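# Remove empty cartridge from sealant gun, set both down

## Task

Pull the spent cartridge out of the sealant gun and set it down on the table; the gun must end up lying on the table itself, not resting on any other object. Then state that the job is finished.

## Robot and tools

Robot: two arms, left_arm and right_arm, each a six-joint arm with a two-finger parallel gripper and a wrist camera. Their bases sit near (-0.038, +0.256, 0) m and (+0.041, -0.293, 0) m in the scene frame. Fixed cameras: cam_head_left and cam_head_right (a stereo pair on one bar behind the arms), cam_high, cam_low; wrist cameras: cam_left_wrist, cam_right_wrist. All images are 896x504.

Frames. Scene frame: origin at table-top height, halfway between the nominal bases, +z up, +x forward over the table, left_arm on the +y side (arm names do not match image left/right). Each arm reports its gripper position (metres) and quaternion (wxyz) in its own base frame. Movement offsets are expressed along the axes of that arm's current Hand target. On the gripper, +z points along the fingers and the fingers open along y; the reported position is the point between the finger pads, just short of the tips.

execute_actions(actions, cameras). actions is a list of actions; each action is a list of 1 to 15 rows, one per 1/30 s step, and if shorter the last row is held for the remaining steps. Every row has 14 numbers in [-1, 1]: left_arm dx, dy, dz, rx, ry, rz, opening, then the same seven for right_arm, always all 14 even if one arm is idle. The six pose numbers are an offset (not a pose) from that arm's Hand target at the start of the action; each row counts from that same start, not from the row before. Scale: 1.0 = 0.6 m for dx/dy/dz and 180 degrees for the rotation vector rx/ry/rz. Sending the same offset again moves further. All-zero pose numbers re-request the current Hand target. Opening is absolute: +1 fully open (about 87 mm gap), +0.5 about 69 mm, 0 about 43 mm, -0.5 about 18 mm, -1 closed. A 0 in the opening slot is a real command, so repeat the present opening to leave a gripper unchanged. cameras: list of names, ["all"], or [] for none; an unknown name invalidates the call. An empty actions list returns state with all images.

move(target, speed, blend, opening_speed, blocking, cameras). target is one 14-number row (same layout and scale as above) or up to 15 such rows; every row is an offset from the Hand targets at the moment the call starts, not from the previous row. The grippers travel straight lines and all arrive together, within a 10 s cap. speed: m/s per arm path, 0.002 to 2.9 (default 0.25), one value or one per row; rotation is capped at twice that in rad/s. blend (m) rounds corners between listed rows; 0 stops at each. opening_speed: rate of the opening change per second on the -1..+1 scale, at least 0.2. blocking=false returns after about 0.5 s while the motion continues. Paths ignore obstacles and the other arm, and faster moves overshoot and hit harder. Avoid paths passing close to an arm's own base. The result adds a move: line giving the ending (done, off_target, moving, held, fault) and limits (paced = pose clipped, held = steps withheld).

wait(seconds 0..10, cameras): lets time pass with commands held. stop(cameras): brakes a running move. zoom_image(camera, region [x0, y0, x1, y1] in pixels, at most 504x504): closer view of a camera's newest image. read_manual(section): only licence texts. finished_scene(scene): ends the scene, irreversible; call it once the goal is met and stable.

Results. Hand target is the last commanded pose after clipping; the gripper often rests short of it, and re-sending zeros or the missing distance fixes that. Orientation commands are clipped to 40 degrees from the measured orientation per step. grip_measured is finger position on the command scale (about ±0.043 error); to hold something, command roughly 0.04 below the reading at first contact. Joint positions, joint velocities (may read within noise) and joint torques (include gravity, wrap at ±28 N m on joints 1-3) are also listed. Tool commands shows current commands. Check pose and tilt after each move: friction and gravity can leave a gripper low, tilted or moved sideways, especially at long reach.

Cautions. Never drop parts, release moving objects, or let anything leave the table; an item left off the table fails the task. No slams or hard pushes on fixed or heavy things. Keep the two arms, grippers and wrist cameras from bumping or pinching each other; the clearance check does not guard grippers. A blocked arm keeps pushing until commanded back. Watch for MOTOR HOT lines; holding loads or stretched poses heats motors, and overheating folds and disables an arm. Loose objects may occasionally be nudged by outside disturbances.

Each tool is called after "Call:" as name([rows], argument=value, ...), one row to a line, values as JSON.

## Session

Call:
execute_actions(actions=[])

Scene clock: 0.00 s.
left_arm: end_effector_position=(+0.3628, +0.0234, +0.0215) grip_measured=+1.000 end_effector_quat_wxyz=(+0.535, -0.053, +0.842, +0.036) | right_arm: end_effector_position=(+0.3816, +0.0012, +0.0387) grip_measured=+0.971 end_effector_quat_wxyz=(+0.567, -0.016, +0.823, -0.022)
Joint positions: left_arm=[0.022 1.569 0.329 0.799 -0.098 -0.042 1] | right_arm=[0.027 1.59 0.36 0.866 0.043 -0.04 0.986]
Joint velocities: within noise
Joint torques (N m): no reading
Heat: left arm: 31 °C; right arm: 30 °C.
Hand target: left_arm +0.3682, +0.0236, +0.0298; +0.547, -0.054, +0.835, +0.035 | right_arm +0.3825, +0.0013, +0.0401; +0.567, -0.016, +0.823, -0.021
Tool commands: left_gripper/opening=+1.0 right_gripper/opening=+1.0
camera_calibration:
cam_left_wrist: T_world_to_cam=[[0.13053, -0.990615, 0.0405461, -0.0304556], [-0.909211, -0.13591, -0.393527, 0.378214], [0.395345, 0.0145019, -0.918418, 0.0207697], [0, 0, 0, 1]] pos_world=[0.33964, 0.0209323, 0.169148]
cam_right_wrist: T_world_to_cam=[[0.0135964, -0.999486, -0.0290158, 0.00959026], [-0.973251, -0.00657264, -0.229648, 0.388882], [0.22934, 0.031362, -0.972841, 0.0870994], [0, 0, 0, 1]] pos_world=[0.358375, 0.00940971, 0.174318]

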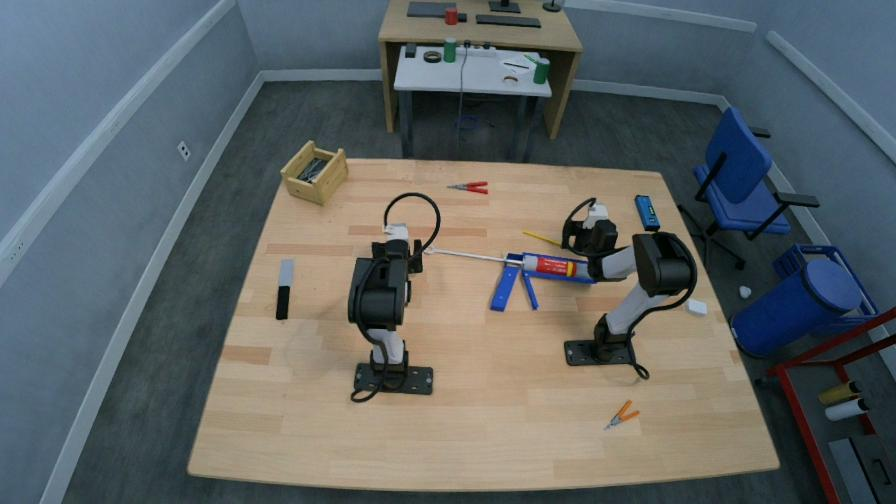

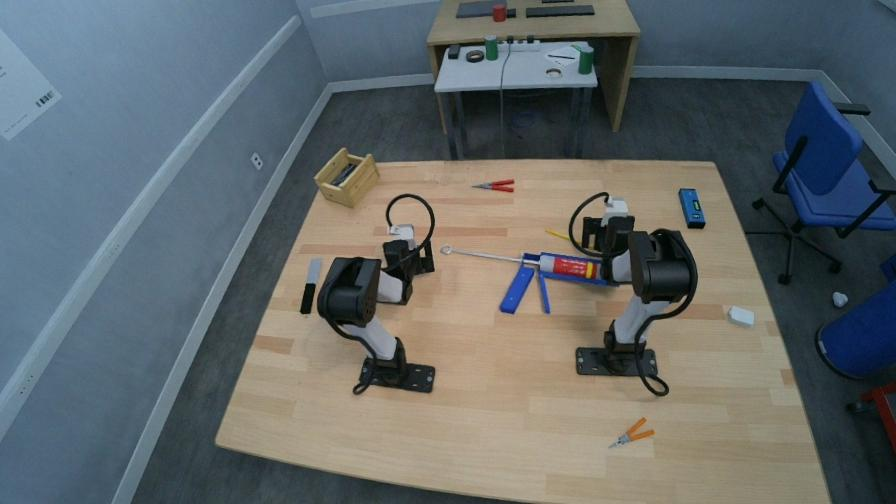

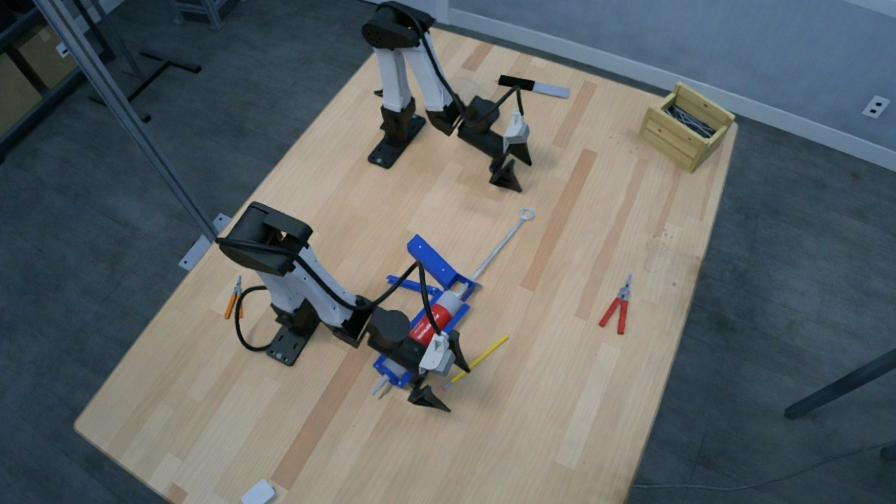

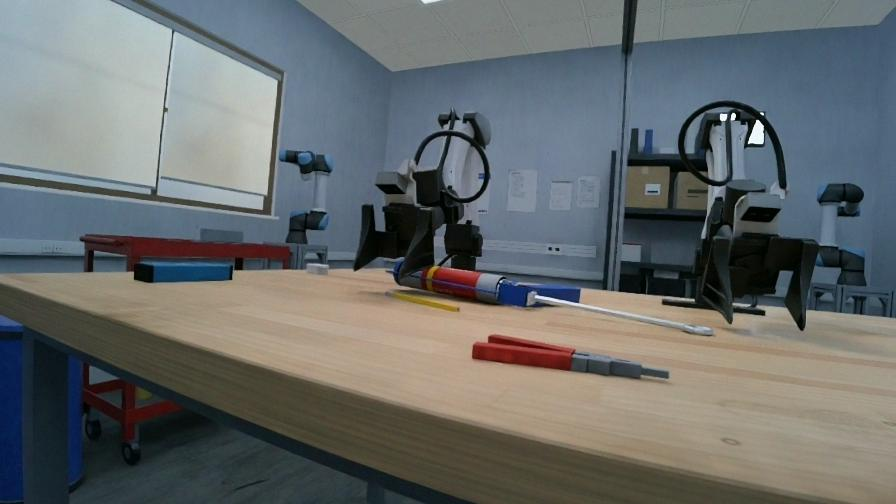

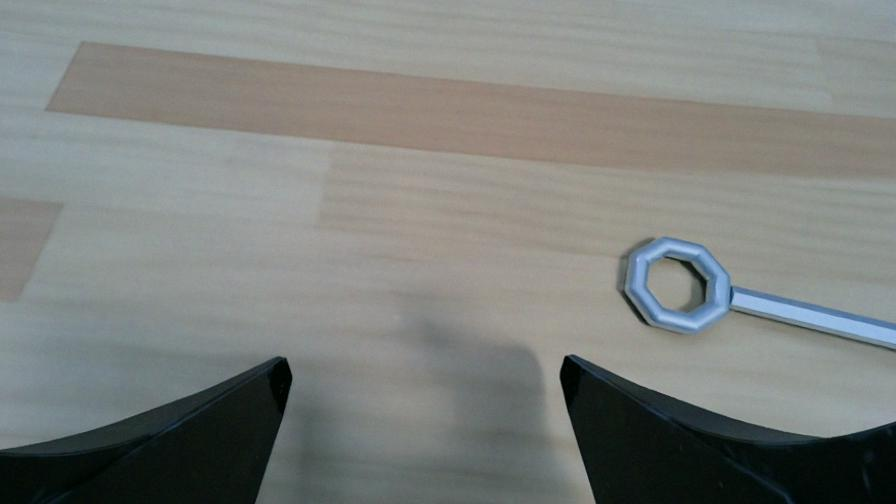

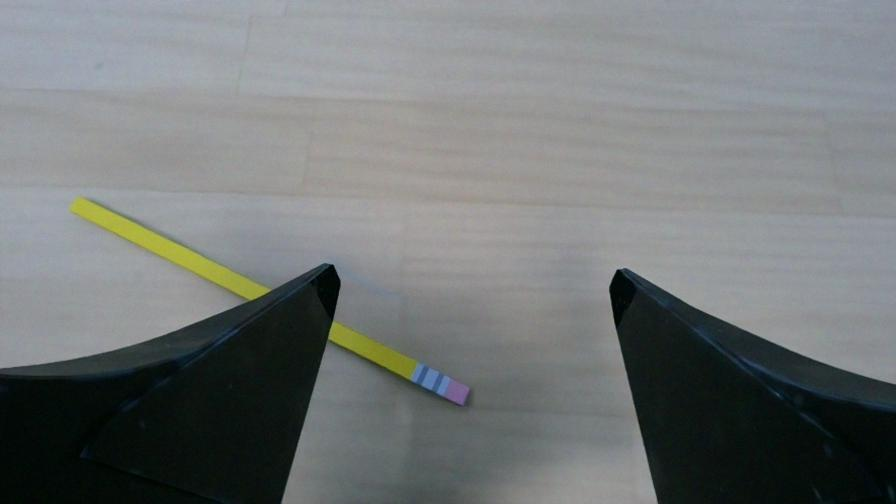

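Call:
move([
  [0,0,0,0,0,0,1, -0.203,-0.013,-0.167,-0.05,0.06,-0.07,1],
  [0,0,0,0,0,0,1, -0.2,0.15,-0.294,-0.270,0.309,-0.366,1],
], blend=[0.03,0], cameras=["cam_right_wrist","cam_low","cam_high"])

Call:
zoom_image(camera="cam_low", region=[370, 240, 620, 330])

Scene clock: 22.30 s.
left_arm: end_effector_position=(+0.3627, +0.0234, +0.0214) grip_measured=+1.000 end_effector_quat_wxyz=(+0.535, -0.053, +0.842, +0.036) | right_arm: end_effector_position=(+0.2594, +0.1007, +0.2072) grip_measured=+0.971 end_effector_quat_wxyz=(+0.041, -0.622, +0.782, -0.008)
Joint positions: left_arm=[0.022 1.569 0.329 0.798 -0.098 -0.042 1] | right_arm=[0.484 1.661 1.751 -1.576 0.001 -0.859 0.986]
Joint torques (N m): left_arm=[0.2 -5.41 5.15 2.28 -0.05 0.08] | right_arm=[-0.1 -6.64 6.97 0.42 0.19 -0.25]
Heat: left arm: 37 °C; right arm: 32 °C.
Hand target: left_arm +0.3682, +0.0236, +0.0298; +0.547, -0.054, +0.835, +0.035 | right_arm +0.2602, +0.1003, +0.2100; +0.000, -0.629, +0.777, +0.000
Off the commanded pose: left_arm 0.010 m, 2 deg | right_arm 0.003 m, 5 deg.
joint sent to its limit (right arm) — joint 4 (wrist pitch), lower limit. The joint targets are off in orientation, not in position.
move: off_target (right_arm)
camera_calibration:
cam_right_wrist: T_world_to_cam=[[0.955523, -0.294273, 0.0194562, -0.209719], [-0.193979, -0.57743, 0.793062, -0.047233], [-0.222142, -0.761563, -0.608831, 0.397616], [0, 0, 0, 1]] pos_world=[0.279557, 0.213821, 0.28362]
Images, in order (width x height): cam_high 896x504, cam_low 896x504, cam_right_wrist 896x504.

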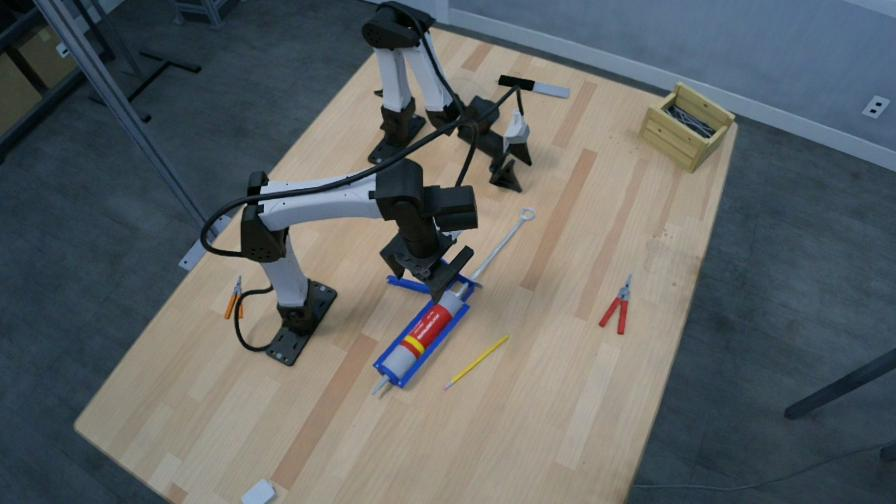

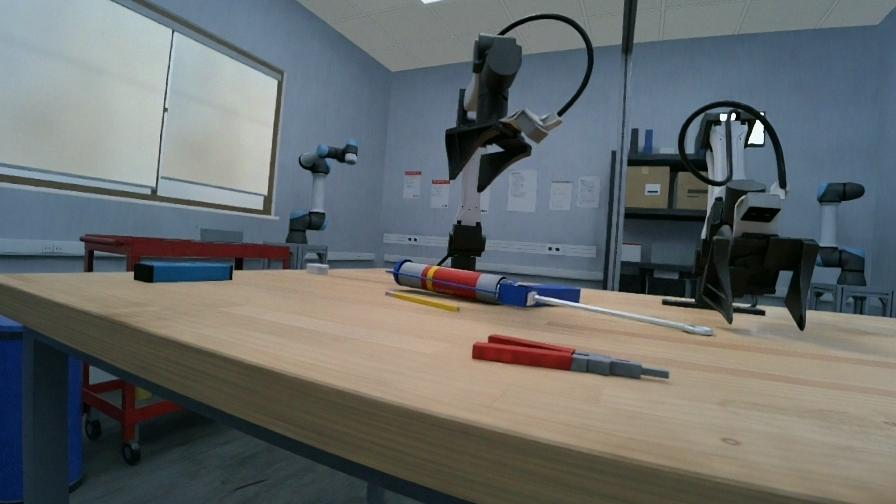

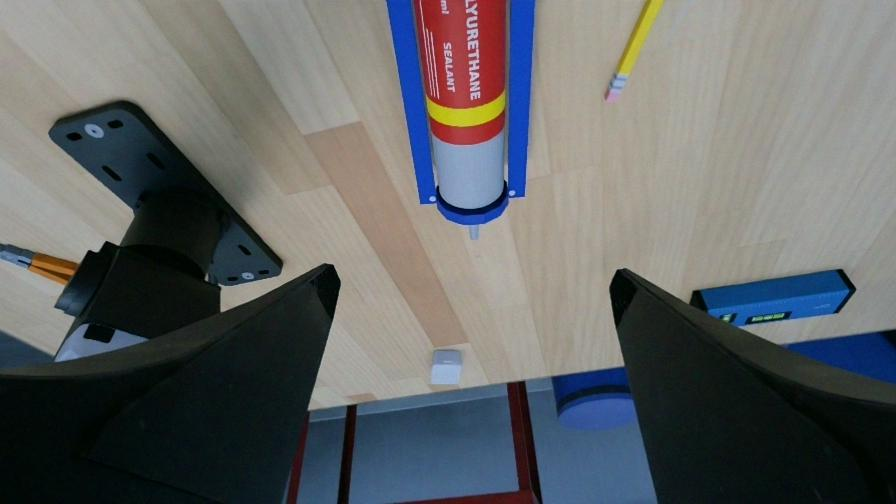

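Scaled by 2.016 from the camera's 896x504 image, which has a finer 1280x720 frame.

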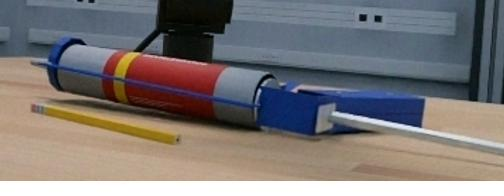

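Call:
move(target=[0,0,0,0,0,0,1, -0.03,-0.0043,0.25,0,0,0.003,0.5], cameras=["cam_right_wrist","cam_low"])

Scene clock: 37.13 s.
left_arm: end_effector_position=(+0.3627, +0.0234, +0.0214) grip_measured=+1.000 end_effector_quat_wxyz=(+0.535, -0.053, +0.842, +0.036) | right_arm: end_effector_position=(+0.2678, +0.1151, +0.0650) grip_measured=+0.500 end_effector_quat_wxyz=(+0.003, -0.628, +0.778, -0.001)
Joint positions: left_arm=[0.022 1.569 0.329 0.798 -0.098 -0.042 1] | right_arm=[0.514 1.762 1.29 -1.091 0.001 -0.845 0.75]
Joint torques (N m): left_arm=[0.17 -5.38 5.15 2.28 -0.05 0.08] | right_arm=[0.05 -7.38 5.24 0.5 0.07 0.05]
Heat: left arm: 40 °C; right arm: 31 °C.
Hand target: left_arm +0.3682, +0.0236, +0.0298; +0.547, -0.054, +0.835, +0.035 | right_arm +0.2666, +0.1172, +0.0601; +0.000, -0.626, +0.780, +0.000
Off the commanded pose: left_arm 0.010 m, 2 deg | right_arm 0.006 m, 1 deg.
move: done
camera_calibration:
cam_right_wrist: T_world_to_cam=[[0.959178, -0.280674, -0.034648, -0.209857], [-0.131095, -0.549838, 0.82492, 0.0534399], [-0.250584, -0.786703, -0.564187, 0.331428], [0, 0, 0, 1]] pos_world=[0.291347, 0.231218, 0.135633]
Images, in order (width x height): cam_low 896x504, cam_right_wrist 896x504.

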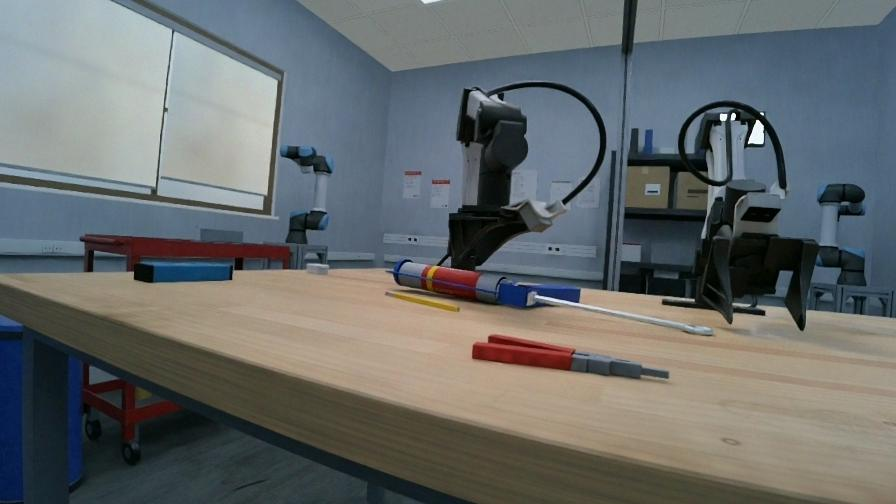

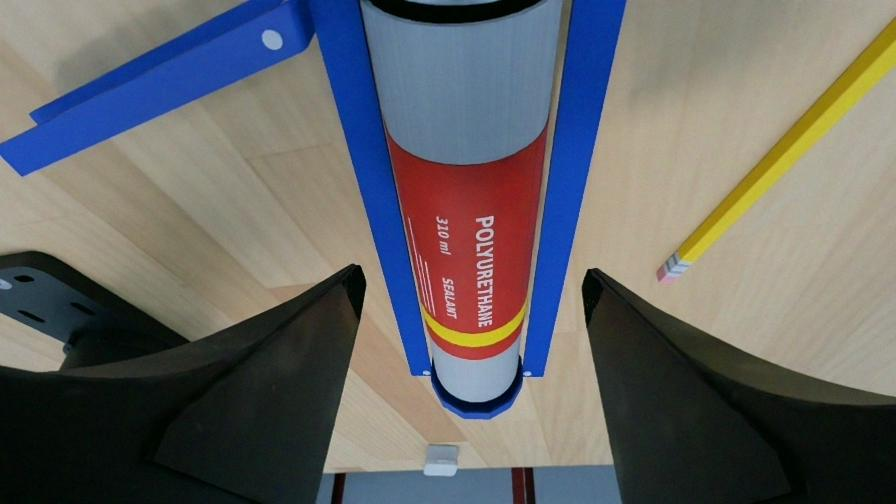

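Call:
move([
  [0,0,0,0,0,0,1, 0,0,0.065,0,0,0,0.35],
  [0,0,0,0,0,0,1, 0,0,0.065,0,0,0,0],
], speed=0.08, opening_speed=0.6, cameras=["cam_right_wrist"])

Scene clock: 49.53 s.
left_arm: end_effector_position=(+0.3627, +0.0234, +0.0214) grip_measured=+1.000 end_effector_quat_wxyz=(+0.535, -0.053, +0.842, +0.036) | right_arm: end_effector_position=(+0.2674, +0.1146, +0.0289) grip_measured=+0.043 end_effector_quat_wxyz=(+0.003, -0.627, +0.779, -0.002)
Joint positions: left_arm=[0.022 1.569 0.329 0.798 -0.098 -0.042 1] | right_arm=[0.514 1.803 1.189 -0.952 0.003 -0.843 0.522]
Joint torques (N m): left_arm=[0.17 -5.39 5.14 2.28 -0.05 0.09] | right_arm=[0.05 -6.89 4.71 0.61 0.05 0.03]
Heat: left arm: 41 °C; right arm: 32 °C.
Hand target: left_arm +0.3682, +0.0236, +0.0298; +0.547, -0.054, +0.835, +0.035 | right_arm +0.2665, +0.1172, +0.0210; +0.000, -0.626, +0.780, +0.000
Off the commanded pose: left_arm 0.010 m, 2 deg | right_arm 0.008 m, 0 deg.
move: done
camera_calibration:
cam_right_wrist: T_world_to_cam=[[0.958602, -0.28263, -0.0346852, -0.210402], [-0.131659, -0.547931, 0.826097, 0.0827368], [-0.252485, -0.787332, -0.562459, 0.311115], [0, 0, 0, 1]] pos_world=[0.291137, 0.230819, 0.0993428]
Images, in order (width x height): cam_right_wrist 896x504.

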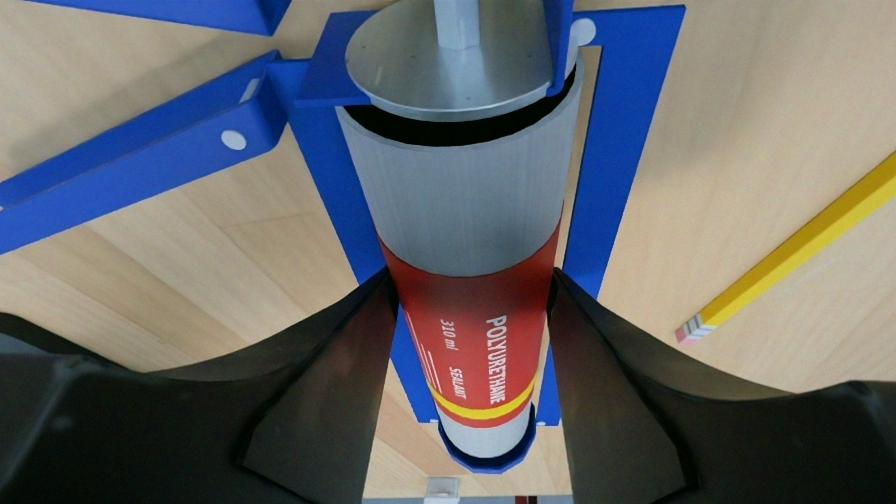

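Call:
move(target=[0,0,0,0,0,0,1, -0.003,0,-0.062,0,-0.05,0,-0.02], speed=0.05, cameras=["cam_right_wrist","cam_low"])

Scene clock: 55.03 s.
left_arm: end_effector_position=(+0.3627, +0.0234, +0.0214) grip_measured=+1.000 end_effector_quat_wxyz=(+0.535, -0.053, +0.842, +0.036) | right_arm: end_effector_position=(+0.2688, +0.1177, +0.0515) grip_measured=+0.043 end_effector_quat_wxyz=(+0.050, -0.621, +0.782, +0.040)
Joint positions: left_arm=[0.022 1.569 0.329 0.798 -0.098 -0.042 1] | right_arm=[0.462 1.711 1.189 -0.967 -0.099 -0.876 0.522]
Joint torques (N m): left_arm=[0.14 -5.41 5.15 2.28 -0.05 0.08] | right_arm=[-0.85 -10.97 5.49 0.44 -0.2 -0.26]
Heat: left arm: 42 °C; right arm: 33 °C.
Hand target: left_arm +0.3682, +0.0236, +0.0298; +0.547, -0.054, +0.835, +0.035 | right_arm +0.2670, +0.1190, +0.0582; +0.061, -0.624, +0.778, +0.049
Off the commanded pose: left_arm 0.010 m, 2 deg | right_arm 0.007 m, 2 deg.
move: done
camera_calibration:
cam_right_wrist: T_world_to_cam=[[0.955535, -0.290509, -0.0505621, -0.207539], [-0.156342, -0.644499, 0.74845, 0.0879735], [-0.250019, -0.707266, -0.661261, 0.321605], [0, 0, 0, 1]] pos_world=[0.292472, 0.223867, 0.136328]
Images, in order (width x height): cam_low 896x504, cam_right_wrist 896x504.

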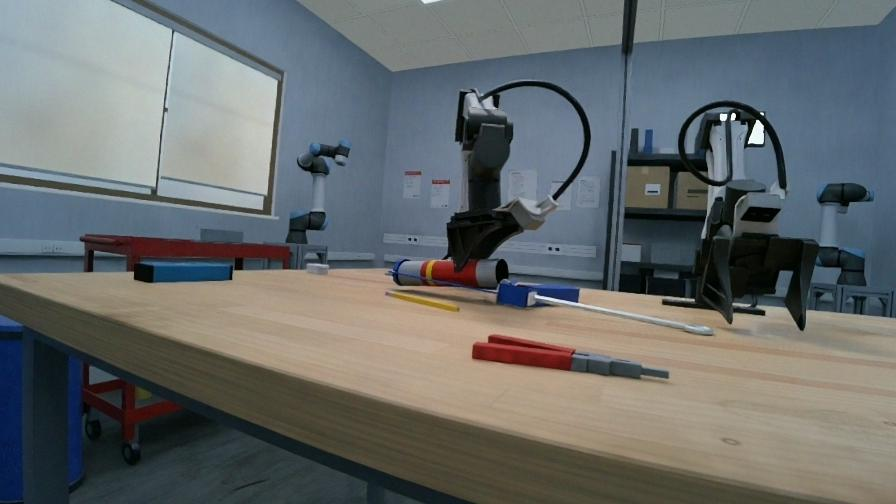

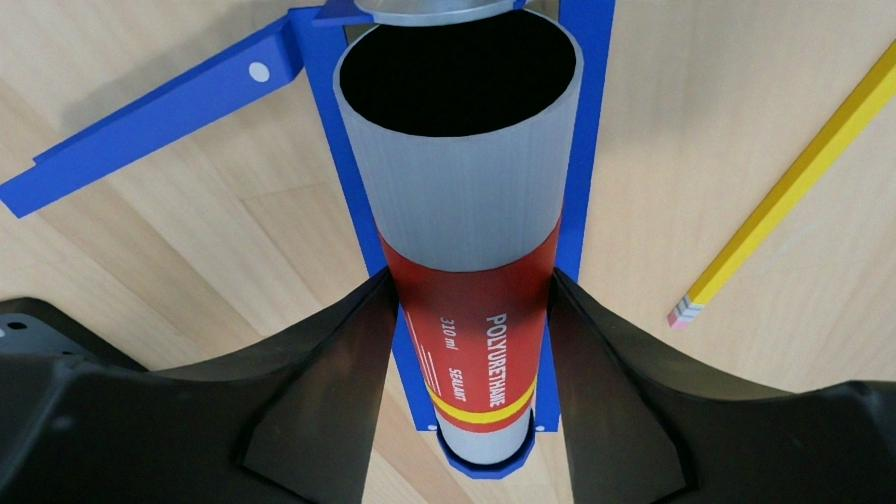

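Call:
move([
  [0,0,0,0,0,0,1, 0.004,0,-0.03,0,-0.03,0,-0.02],
  [0,0,0,0,0,0,1, -0.112,0,-0.045,0,-0.03,0,-0.02],
  [0,0,0,0,0,0,1, -0.13,0,-0.16,0,-0.03,0,-0.02],
], speed=[0.06,0.06,0.12], cameras=["cam_low","cam_high","cam_right_wrist"])

Scene clock: 75.57 s.
left_arm: end_effector_position=(+0.3627, +0.0234, +0.0214) grip_measured=+1.000 end_effector_quat_wxyz=(+0.535, -0.053, +0.842, +0.036) | right_arm: end_effector_position=(+0.2789, +0.1788, +0.1645) grip_measured=+0.043 end_effector_quat_wxyz=(+0.103, -0.624, +0.770, +0.082)
Joint positions: left_arm=[0.022 1.569 0.329 0.798 -0.098 -0.042 1] | right_arm=[0.558 1.742 1.677 -1.318 -0.188 -0.785 0.522]
Joint torques (N m): left_arm=[0.14 -5.39 5.14 2.28 -0.05 0.09] | right_arm=[-0.1 -6.98 8.1 0.58 0.09 0.04]
Heat: left arm: 43 °C; right arm: 36 °C.
Hand target: left_arm +0.3682, +0.0236, +0.0298; +0.547, -0.054, +0.835, +0.035 | right_arm +0.2803, +0.1796, +0.1652; +0.098, -0.621, +0.774, +0.078
Off the commanded pose: left_arm 0.010 m, 2 deg | right_arm 0.002 m, 1 deg.
move: done
camera_calibration:
cam_right_wrist: T_world_to_cam=[[0.96246, -0.265505, -0.056365, -0.199219], [-0.166075, -0.740317, 0.651422, 0.0801625], [-0.214684, -0.617607, -0.756619, 0.43187], [0, 0, 0, 1]] pos_world=[0.297769, 0.273178, 0.263312]
Images, in order (width x height): cam_high 896x504, cam_low 896x504, cam_right_wrist 896x504.

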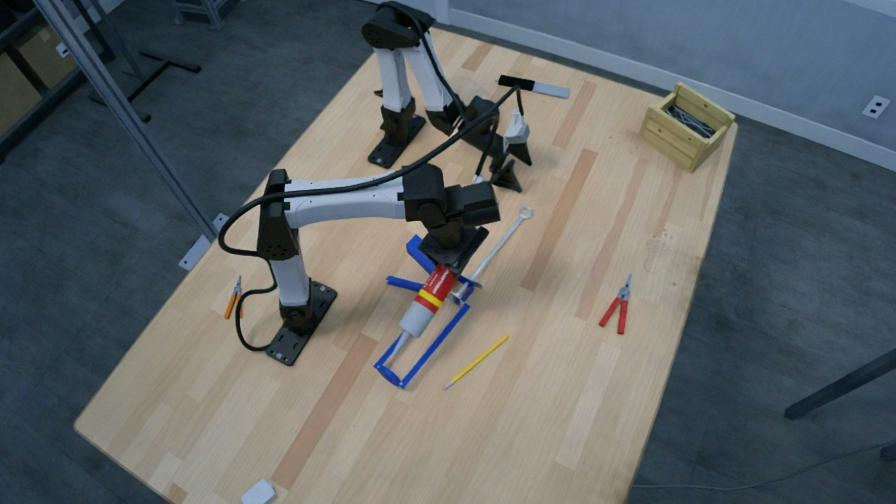

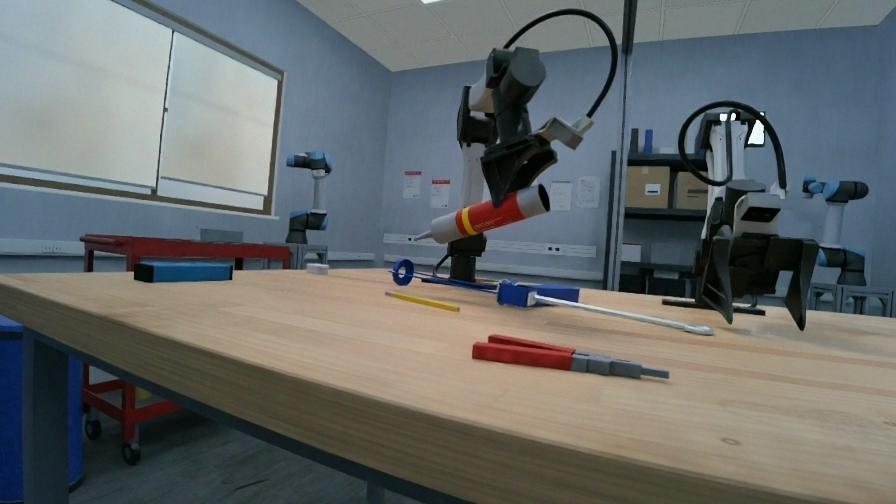

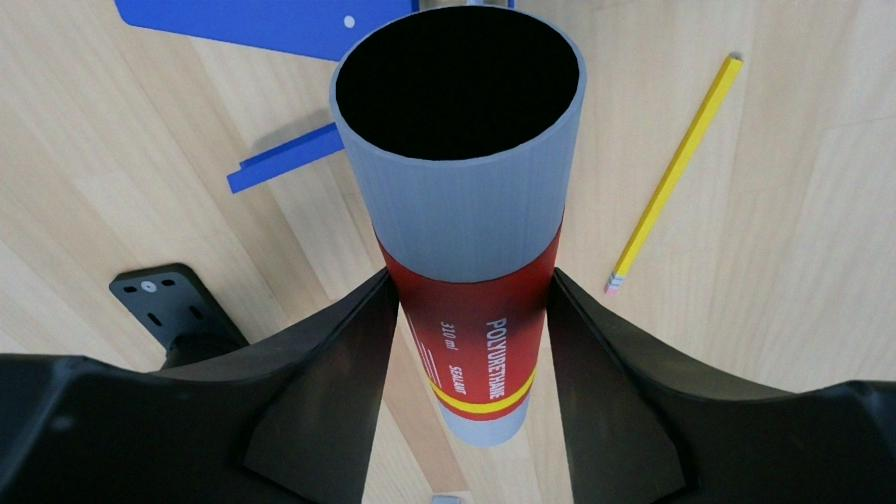

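Call:
move([
  [0,0,0,0,0,0,1, 0.0778,-0.3255,-0.0198,0,0.04,0,-0.02],
  [0,0,0,0,0,0,1, 0.128,-0.3255,0.177,0,0.079,0,-0.02],
], speed=0.15, cameras=["cam_low","cam_high","cam_right_wrist"])

Call:
zoom_image(camera="cam_low", region=[270, 220, 520, 320])

Scene clock: 88.47 s.
left_arm: end_effector_position=(+0.3627, +0.0234, +0.0214) grip_measured=+1.000 end_effector_quat_wxyz=(+0.535, -0.053, +0.842, +0.036) | right_arm: end_effector_position=(+0.4587, +0.0898, +0.0487) grip_measured=+0.043 end_effector_quat_wxyz=(+0.006, -0.628, +0.778, +0.007)
Joint positions: left_arm=[0.022 1.569 0.329 0.798 -0.098 -0.042 1] | right_arm=[0.265 2.514 2.395 -1.447 -0.018 -1.094 0.522]
Joint torques (N m): left_arm=[0.16 -5.42 5.15 2.28 -0.05 0.08] | right_arm=[-0.02 -13.45 6.52 0.41 0.2 0.05]
Heat: left arm: 44 °C; right arm: 36 °C.
Hand target: left_arm +0.3682, +0.0236, +0.0298; +0.547, -0.054, +0.835, +0.035 | right_arm +0.4607, +0.0903, +0.0435; +0.001, -0.626, +0.780, +0.001
Off the commanded pose: left_arm 0.010 m, 2 deg | right_arm 0.006 m, 1 deg.
move: done
camera_calibration:
cam_right_wrist: T_world_to_cam=[[0.959126, -0.279198, -0.0461144, -0.400163], [-0.124825, -0.56367, 0.816514, 0.0766497], [-0.253962, -0.777383, -0.575481, 0.351429], [0, 0, 0, 1]] pos_world=[0.482624, 0.204676, 0.121202]
Images, in order (width x height): cam_high 896x504, cam_low 896x504, cam_right_wrist 896x504.

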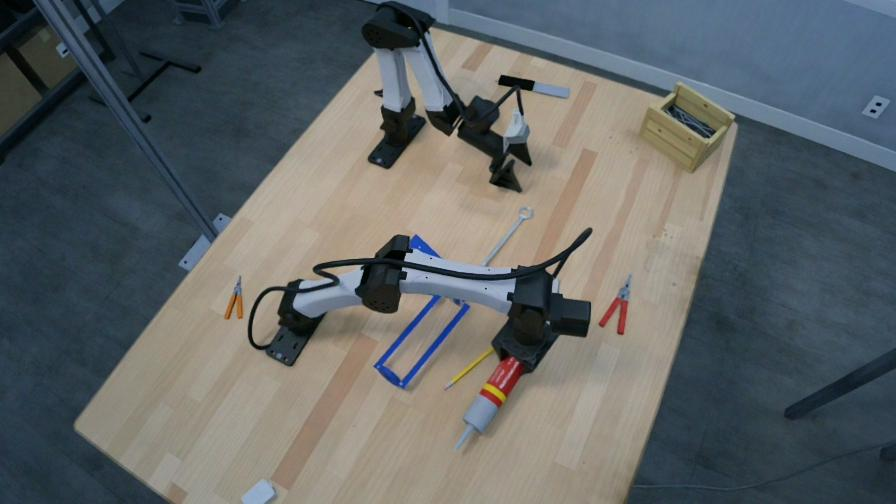

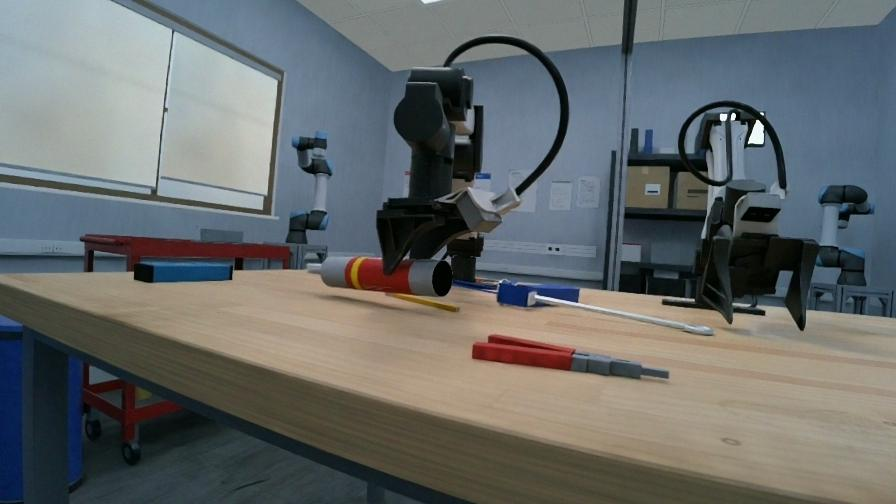

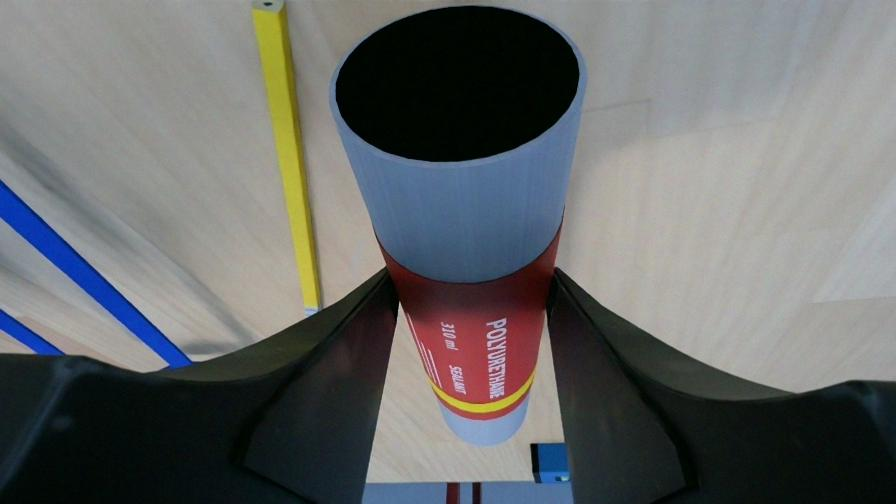

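Scaled by 2.016 from the camera's 896x504 image, which has a finer 1280x720 frame.

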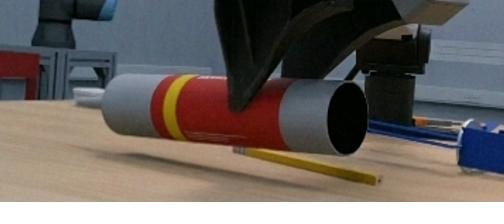

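Call:
move(target=[0,0,0,0,0,0,1, 0,0,0.033,0,0,0,-0.02], speed=0.04, cameras=["cam_low"])

Call:
zoom_image(camera="cam_low", region=[270, 220, 520, 320])

Scene clock: 95.03 s.
left_arm: end_effector_position=(+0.3627, +0.0234, +0.0214) grip_measured=+1.000 end_effector_quat_wxyz=(+0.535, -0.053, +0.842, +0.036) | right_arm: end_effector_position=(+0.4614, +0.0896, +0.0298) grip_measured=+0.043 end_effector_quat_wxyz=(+0.007, -0.628, +0.778, +0.004)
Joint positions: left_arm=[0.022 1.569 0.329 0.798 -0.098 -0.042 1] | right_arm=[0.265 2.514 2.319 -1.367 -0.014 -1.092 0.522]
Joint torques (N m): left_arm=[0.17 -5.38 5.14 2.28 -0.05 0.08] | right_arm=[-0.01 -14.3 4.96 0.45 0.16 0.02]
Heat: left arm: 45 °C; right arm: 40 °C.
Hand target: left_arm +0.3682, +0.0236, +0.0298; +0.547, -0.054, +0.835, +0.035 | right_arm +0.4607, +0.0903, +0.0237; +0.002, -0.626, +0.780, +0.001
Off the commanded pose: left_arm 0.010 m, 2 deg | right_arm 0.006 m, 1 deg.
move: done
Images, in order (width x height): cam_low 896x504.

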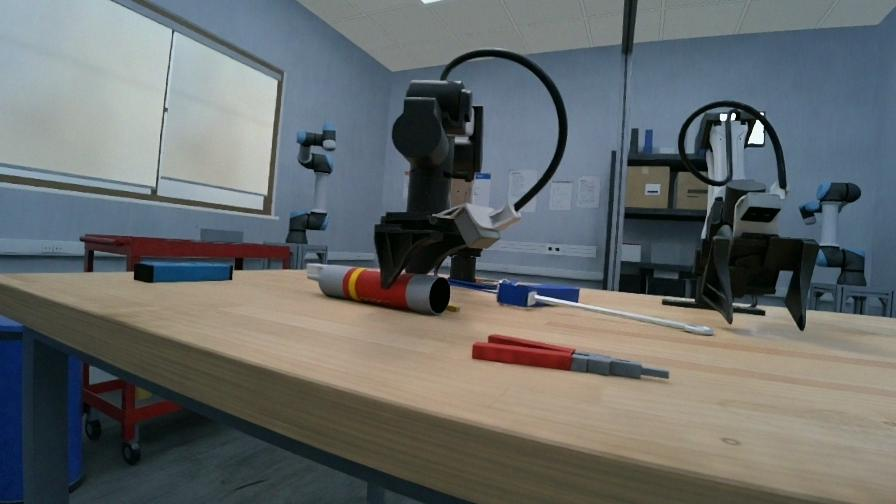

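Scaled by 2.016 from the camera's 896x504 image, which has a finer 1280x720 frame.

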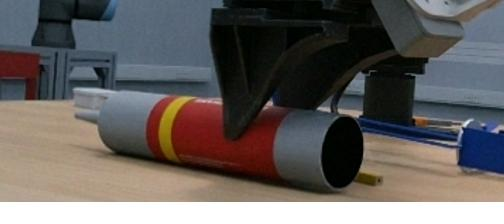

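Essentially at the table. Release as before.

Call:
move([
  [0,0,0,0,0,0,1, 0,0,0.007,0,0,0,-0.02],
  [0,0,0,0,0,0,1, 0,0,0.007,0,0,0,0.5],
  [0,0,0,0,0,0,1, 0,0,-0.16,0,0,0,0.5],
], speed=[0.03,0.1,0.1], opening_speed=0.4, cameras=["cam_low","cam_high"])

Call:
zoom_image(camera="cam_low", region=[300, 230, 600, 330])

Scene clock: 106.33 s.
left_arm: end_effector_position=(+0.3627, +0.0234, +0.0214) grip_measured=+1.000 end_effector_quat_wxyz=(+0.535, -0.053, +0.842, +0.036) | right_arm: end_effector_position=(+0.4619, +0.0880, +0.0973) grip_measured=+0.500 end_effector_quat_wxyz=(+0.030, -0.627, +0.778, -0.011)
Joint positions: left_arm=[0.022 1.569 0.329 0.798 -0.098 -0.042 1] | right_arm=[0.265 2.502 2.571 -1.576 -0.004 -1.091 0.75]
Joint torques (N m): left_arm=[0.17 -5.41 5.14 2.28 -0.05 0.09] | right_arm=[0.17 -19 6.35 0.35 0.13 -0.06]
Heat: left arm: 45 °C; right arm: 45 °C.
Hand target: left_arm +0.3682, +0.0236, +0.0298; +0.547, -0.054, +0.835, +0.035 | right_arm +0.4606, +0.0900, +0.1196; +0.001, -0.626, +0.780, +0.001
Off the commanded pose: left_arm 0.010 m, 2 deg | right_arm 0.023 m, 4 deg.
joint sent to its limit (right arm) — joint 4 (wrist pitch), lower limit. The joint targets are off in orientation, not in position.
move: off_target (right_arm)
Images, in order (width x height): cam_high 896x504, cam_low 896x504.

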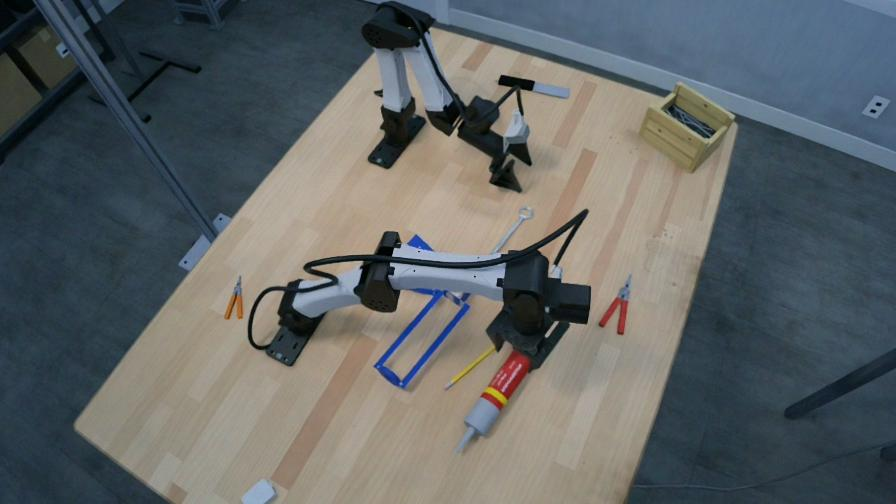

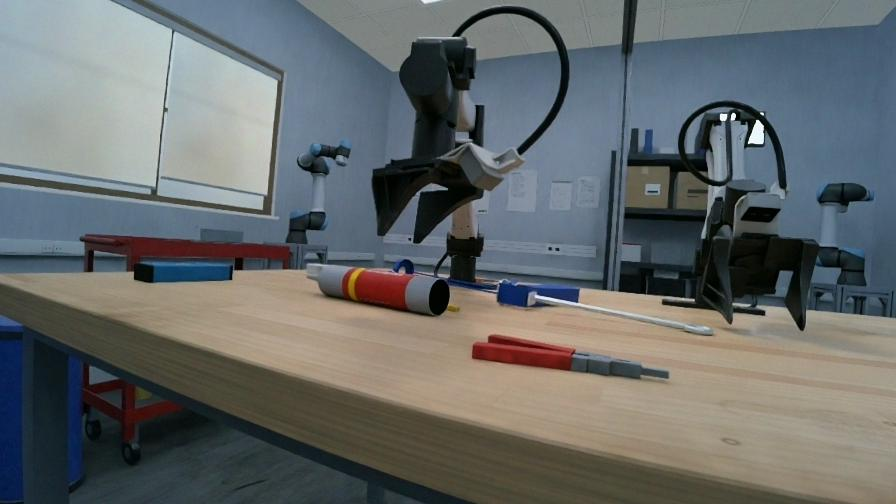

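Scaled by 1.680 from the camera's 896x504 image, which has a finer 1280x720 frame.

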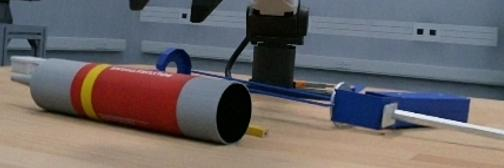

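Call:
finished_scene(scene=2)

The scene is finished: the task was done.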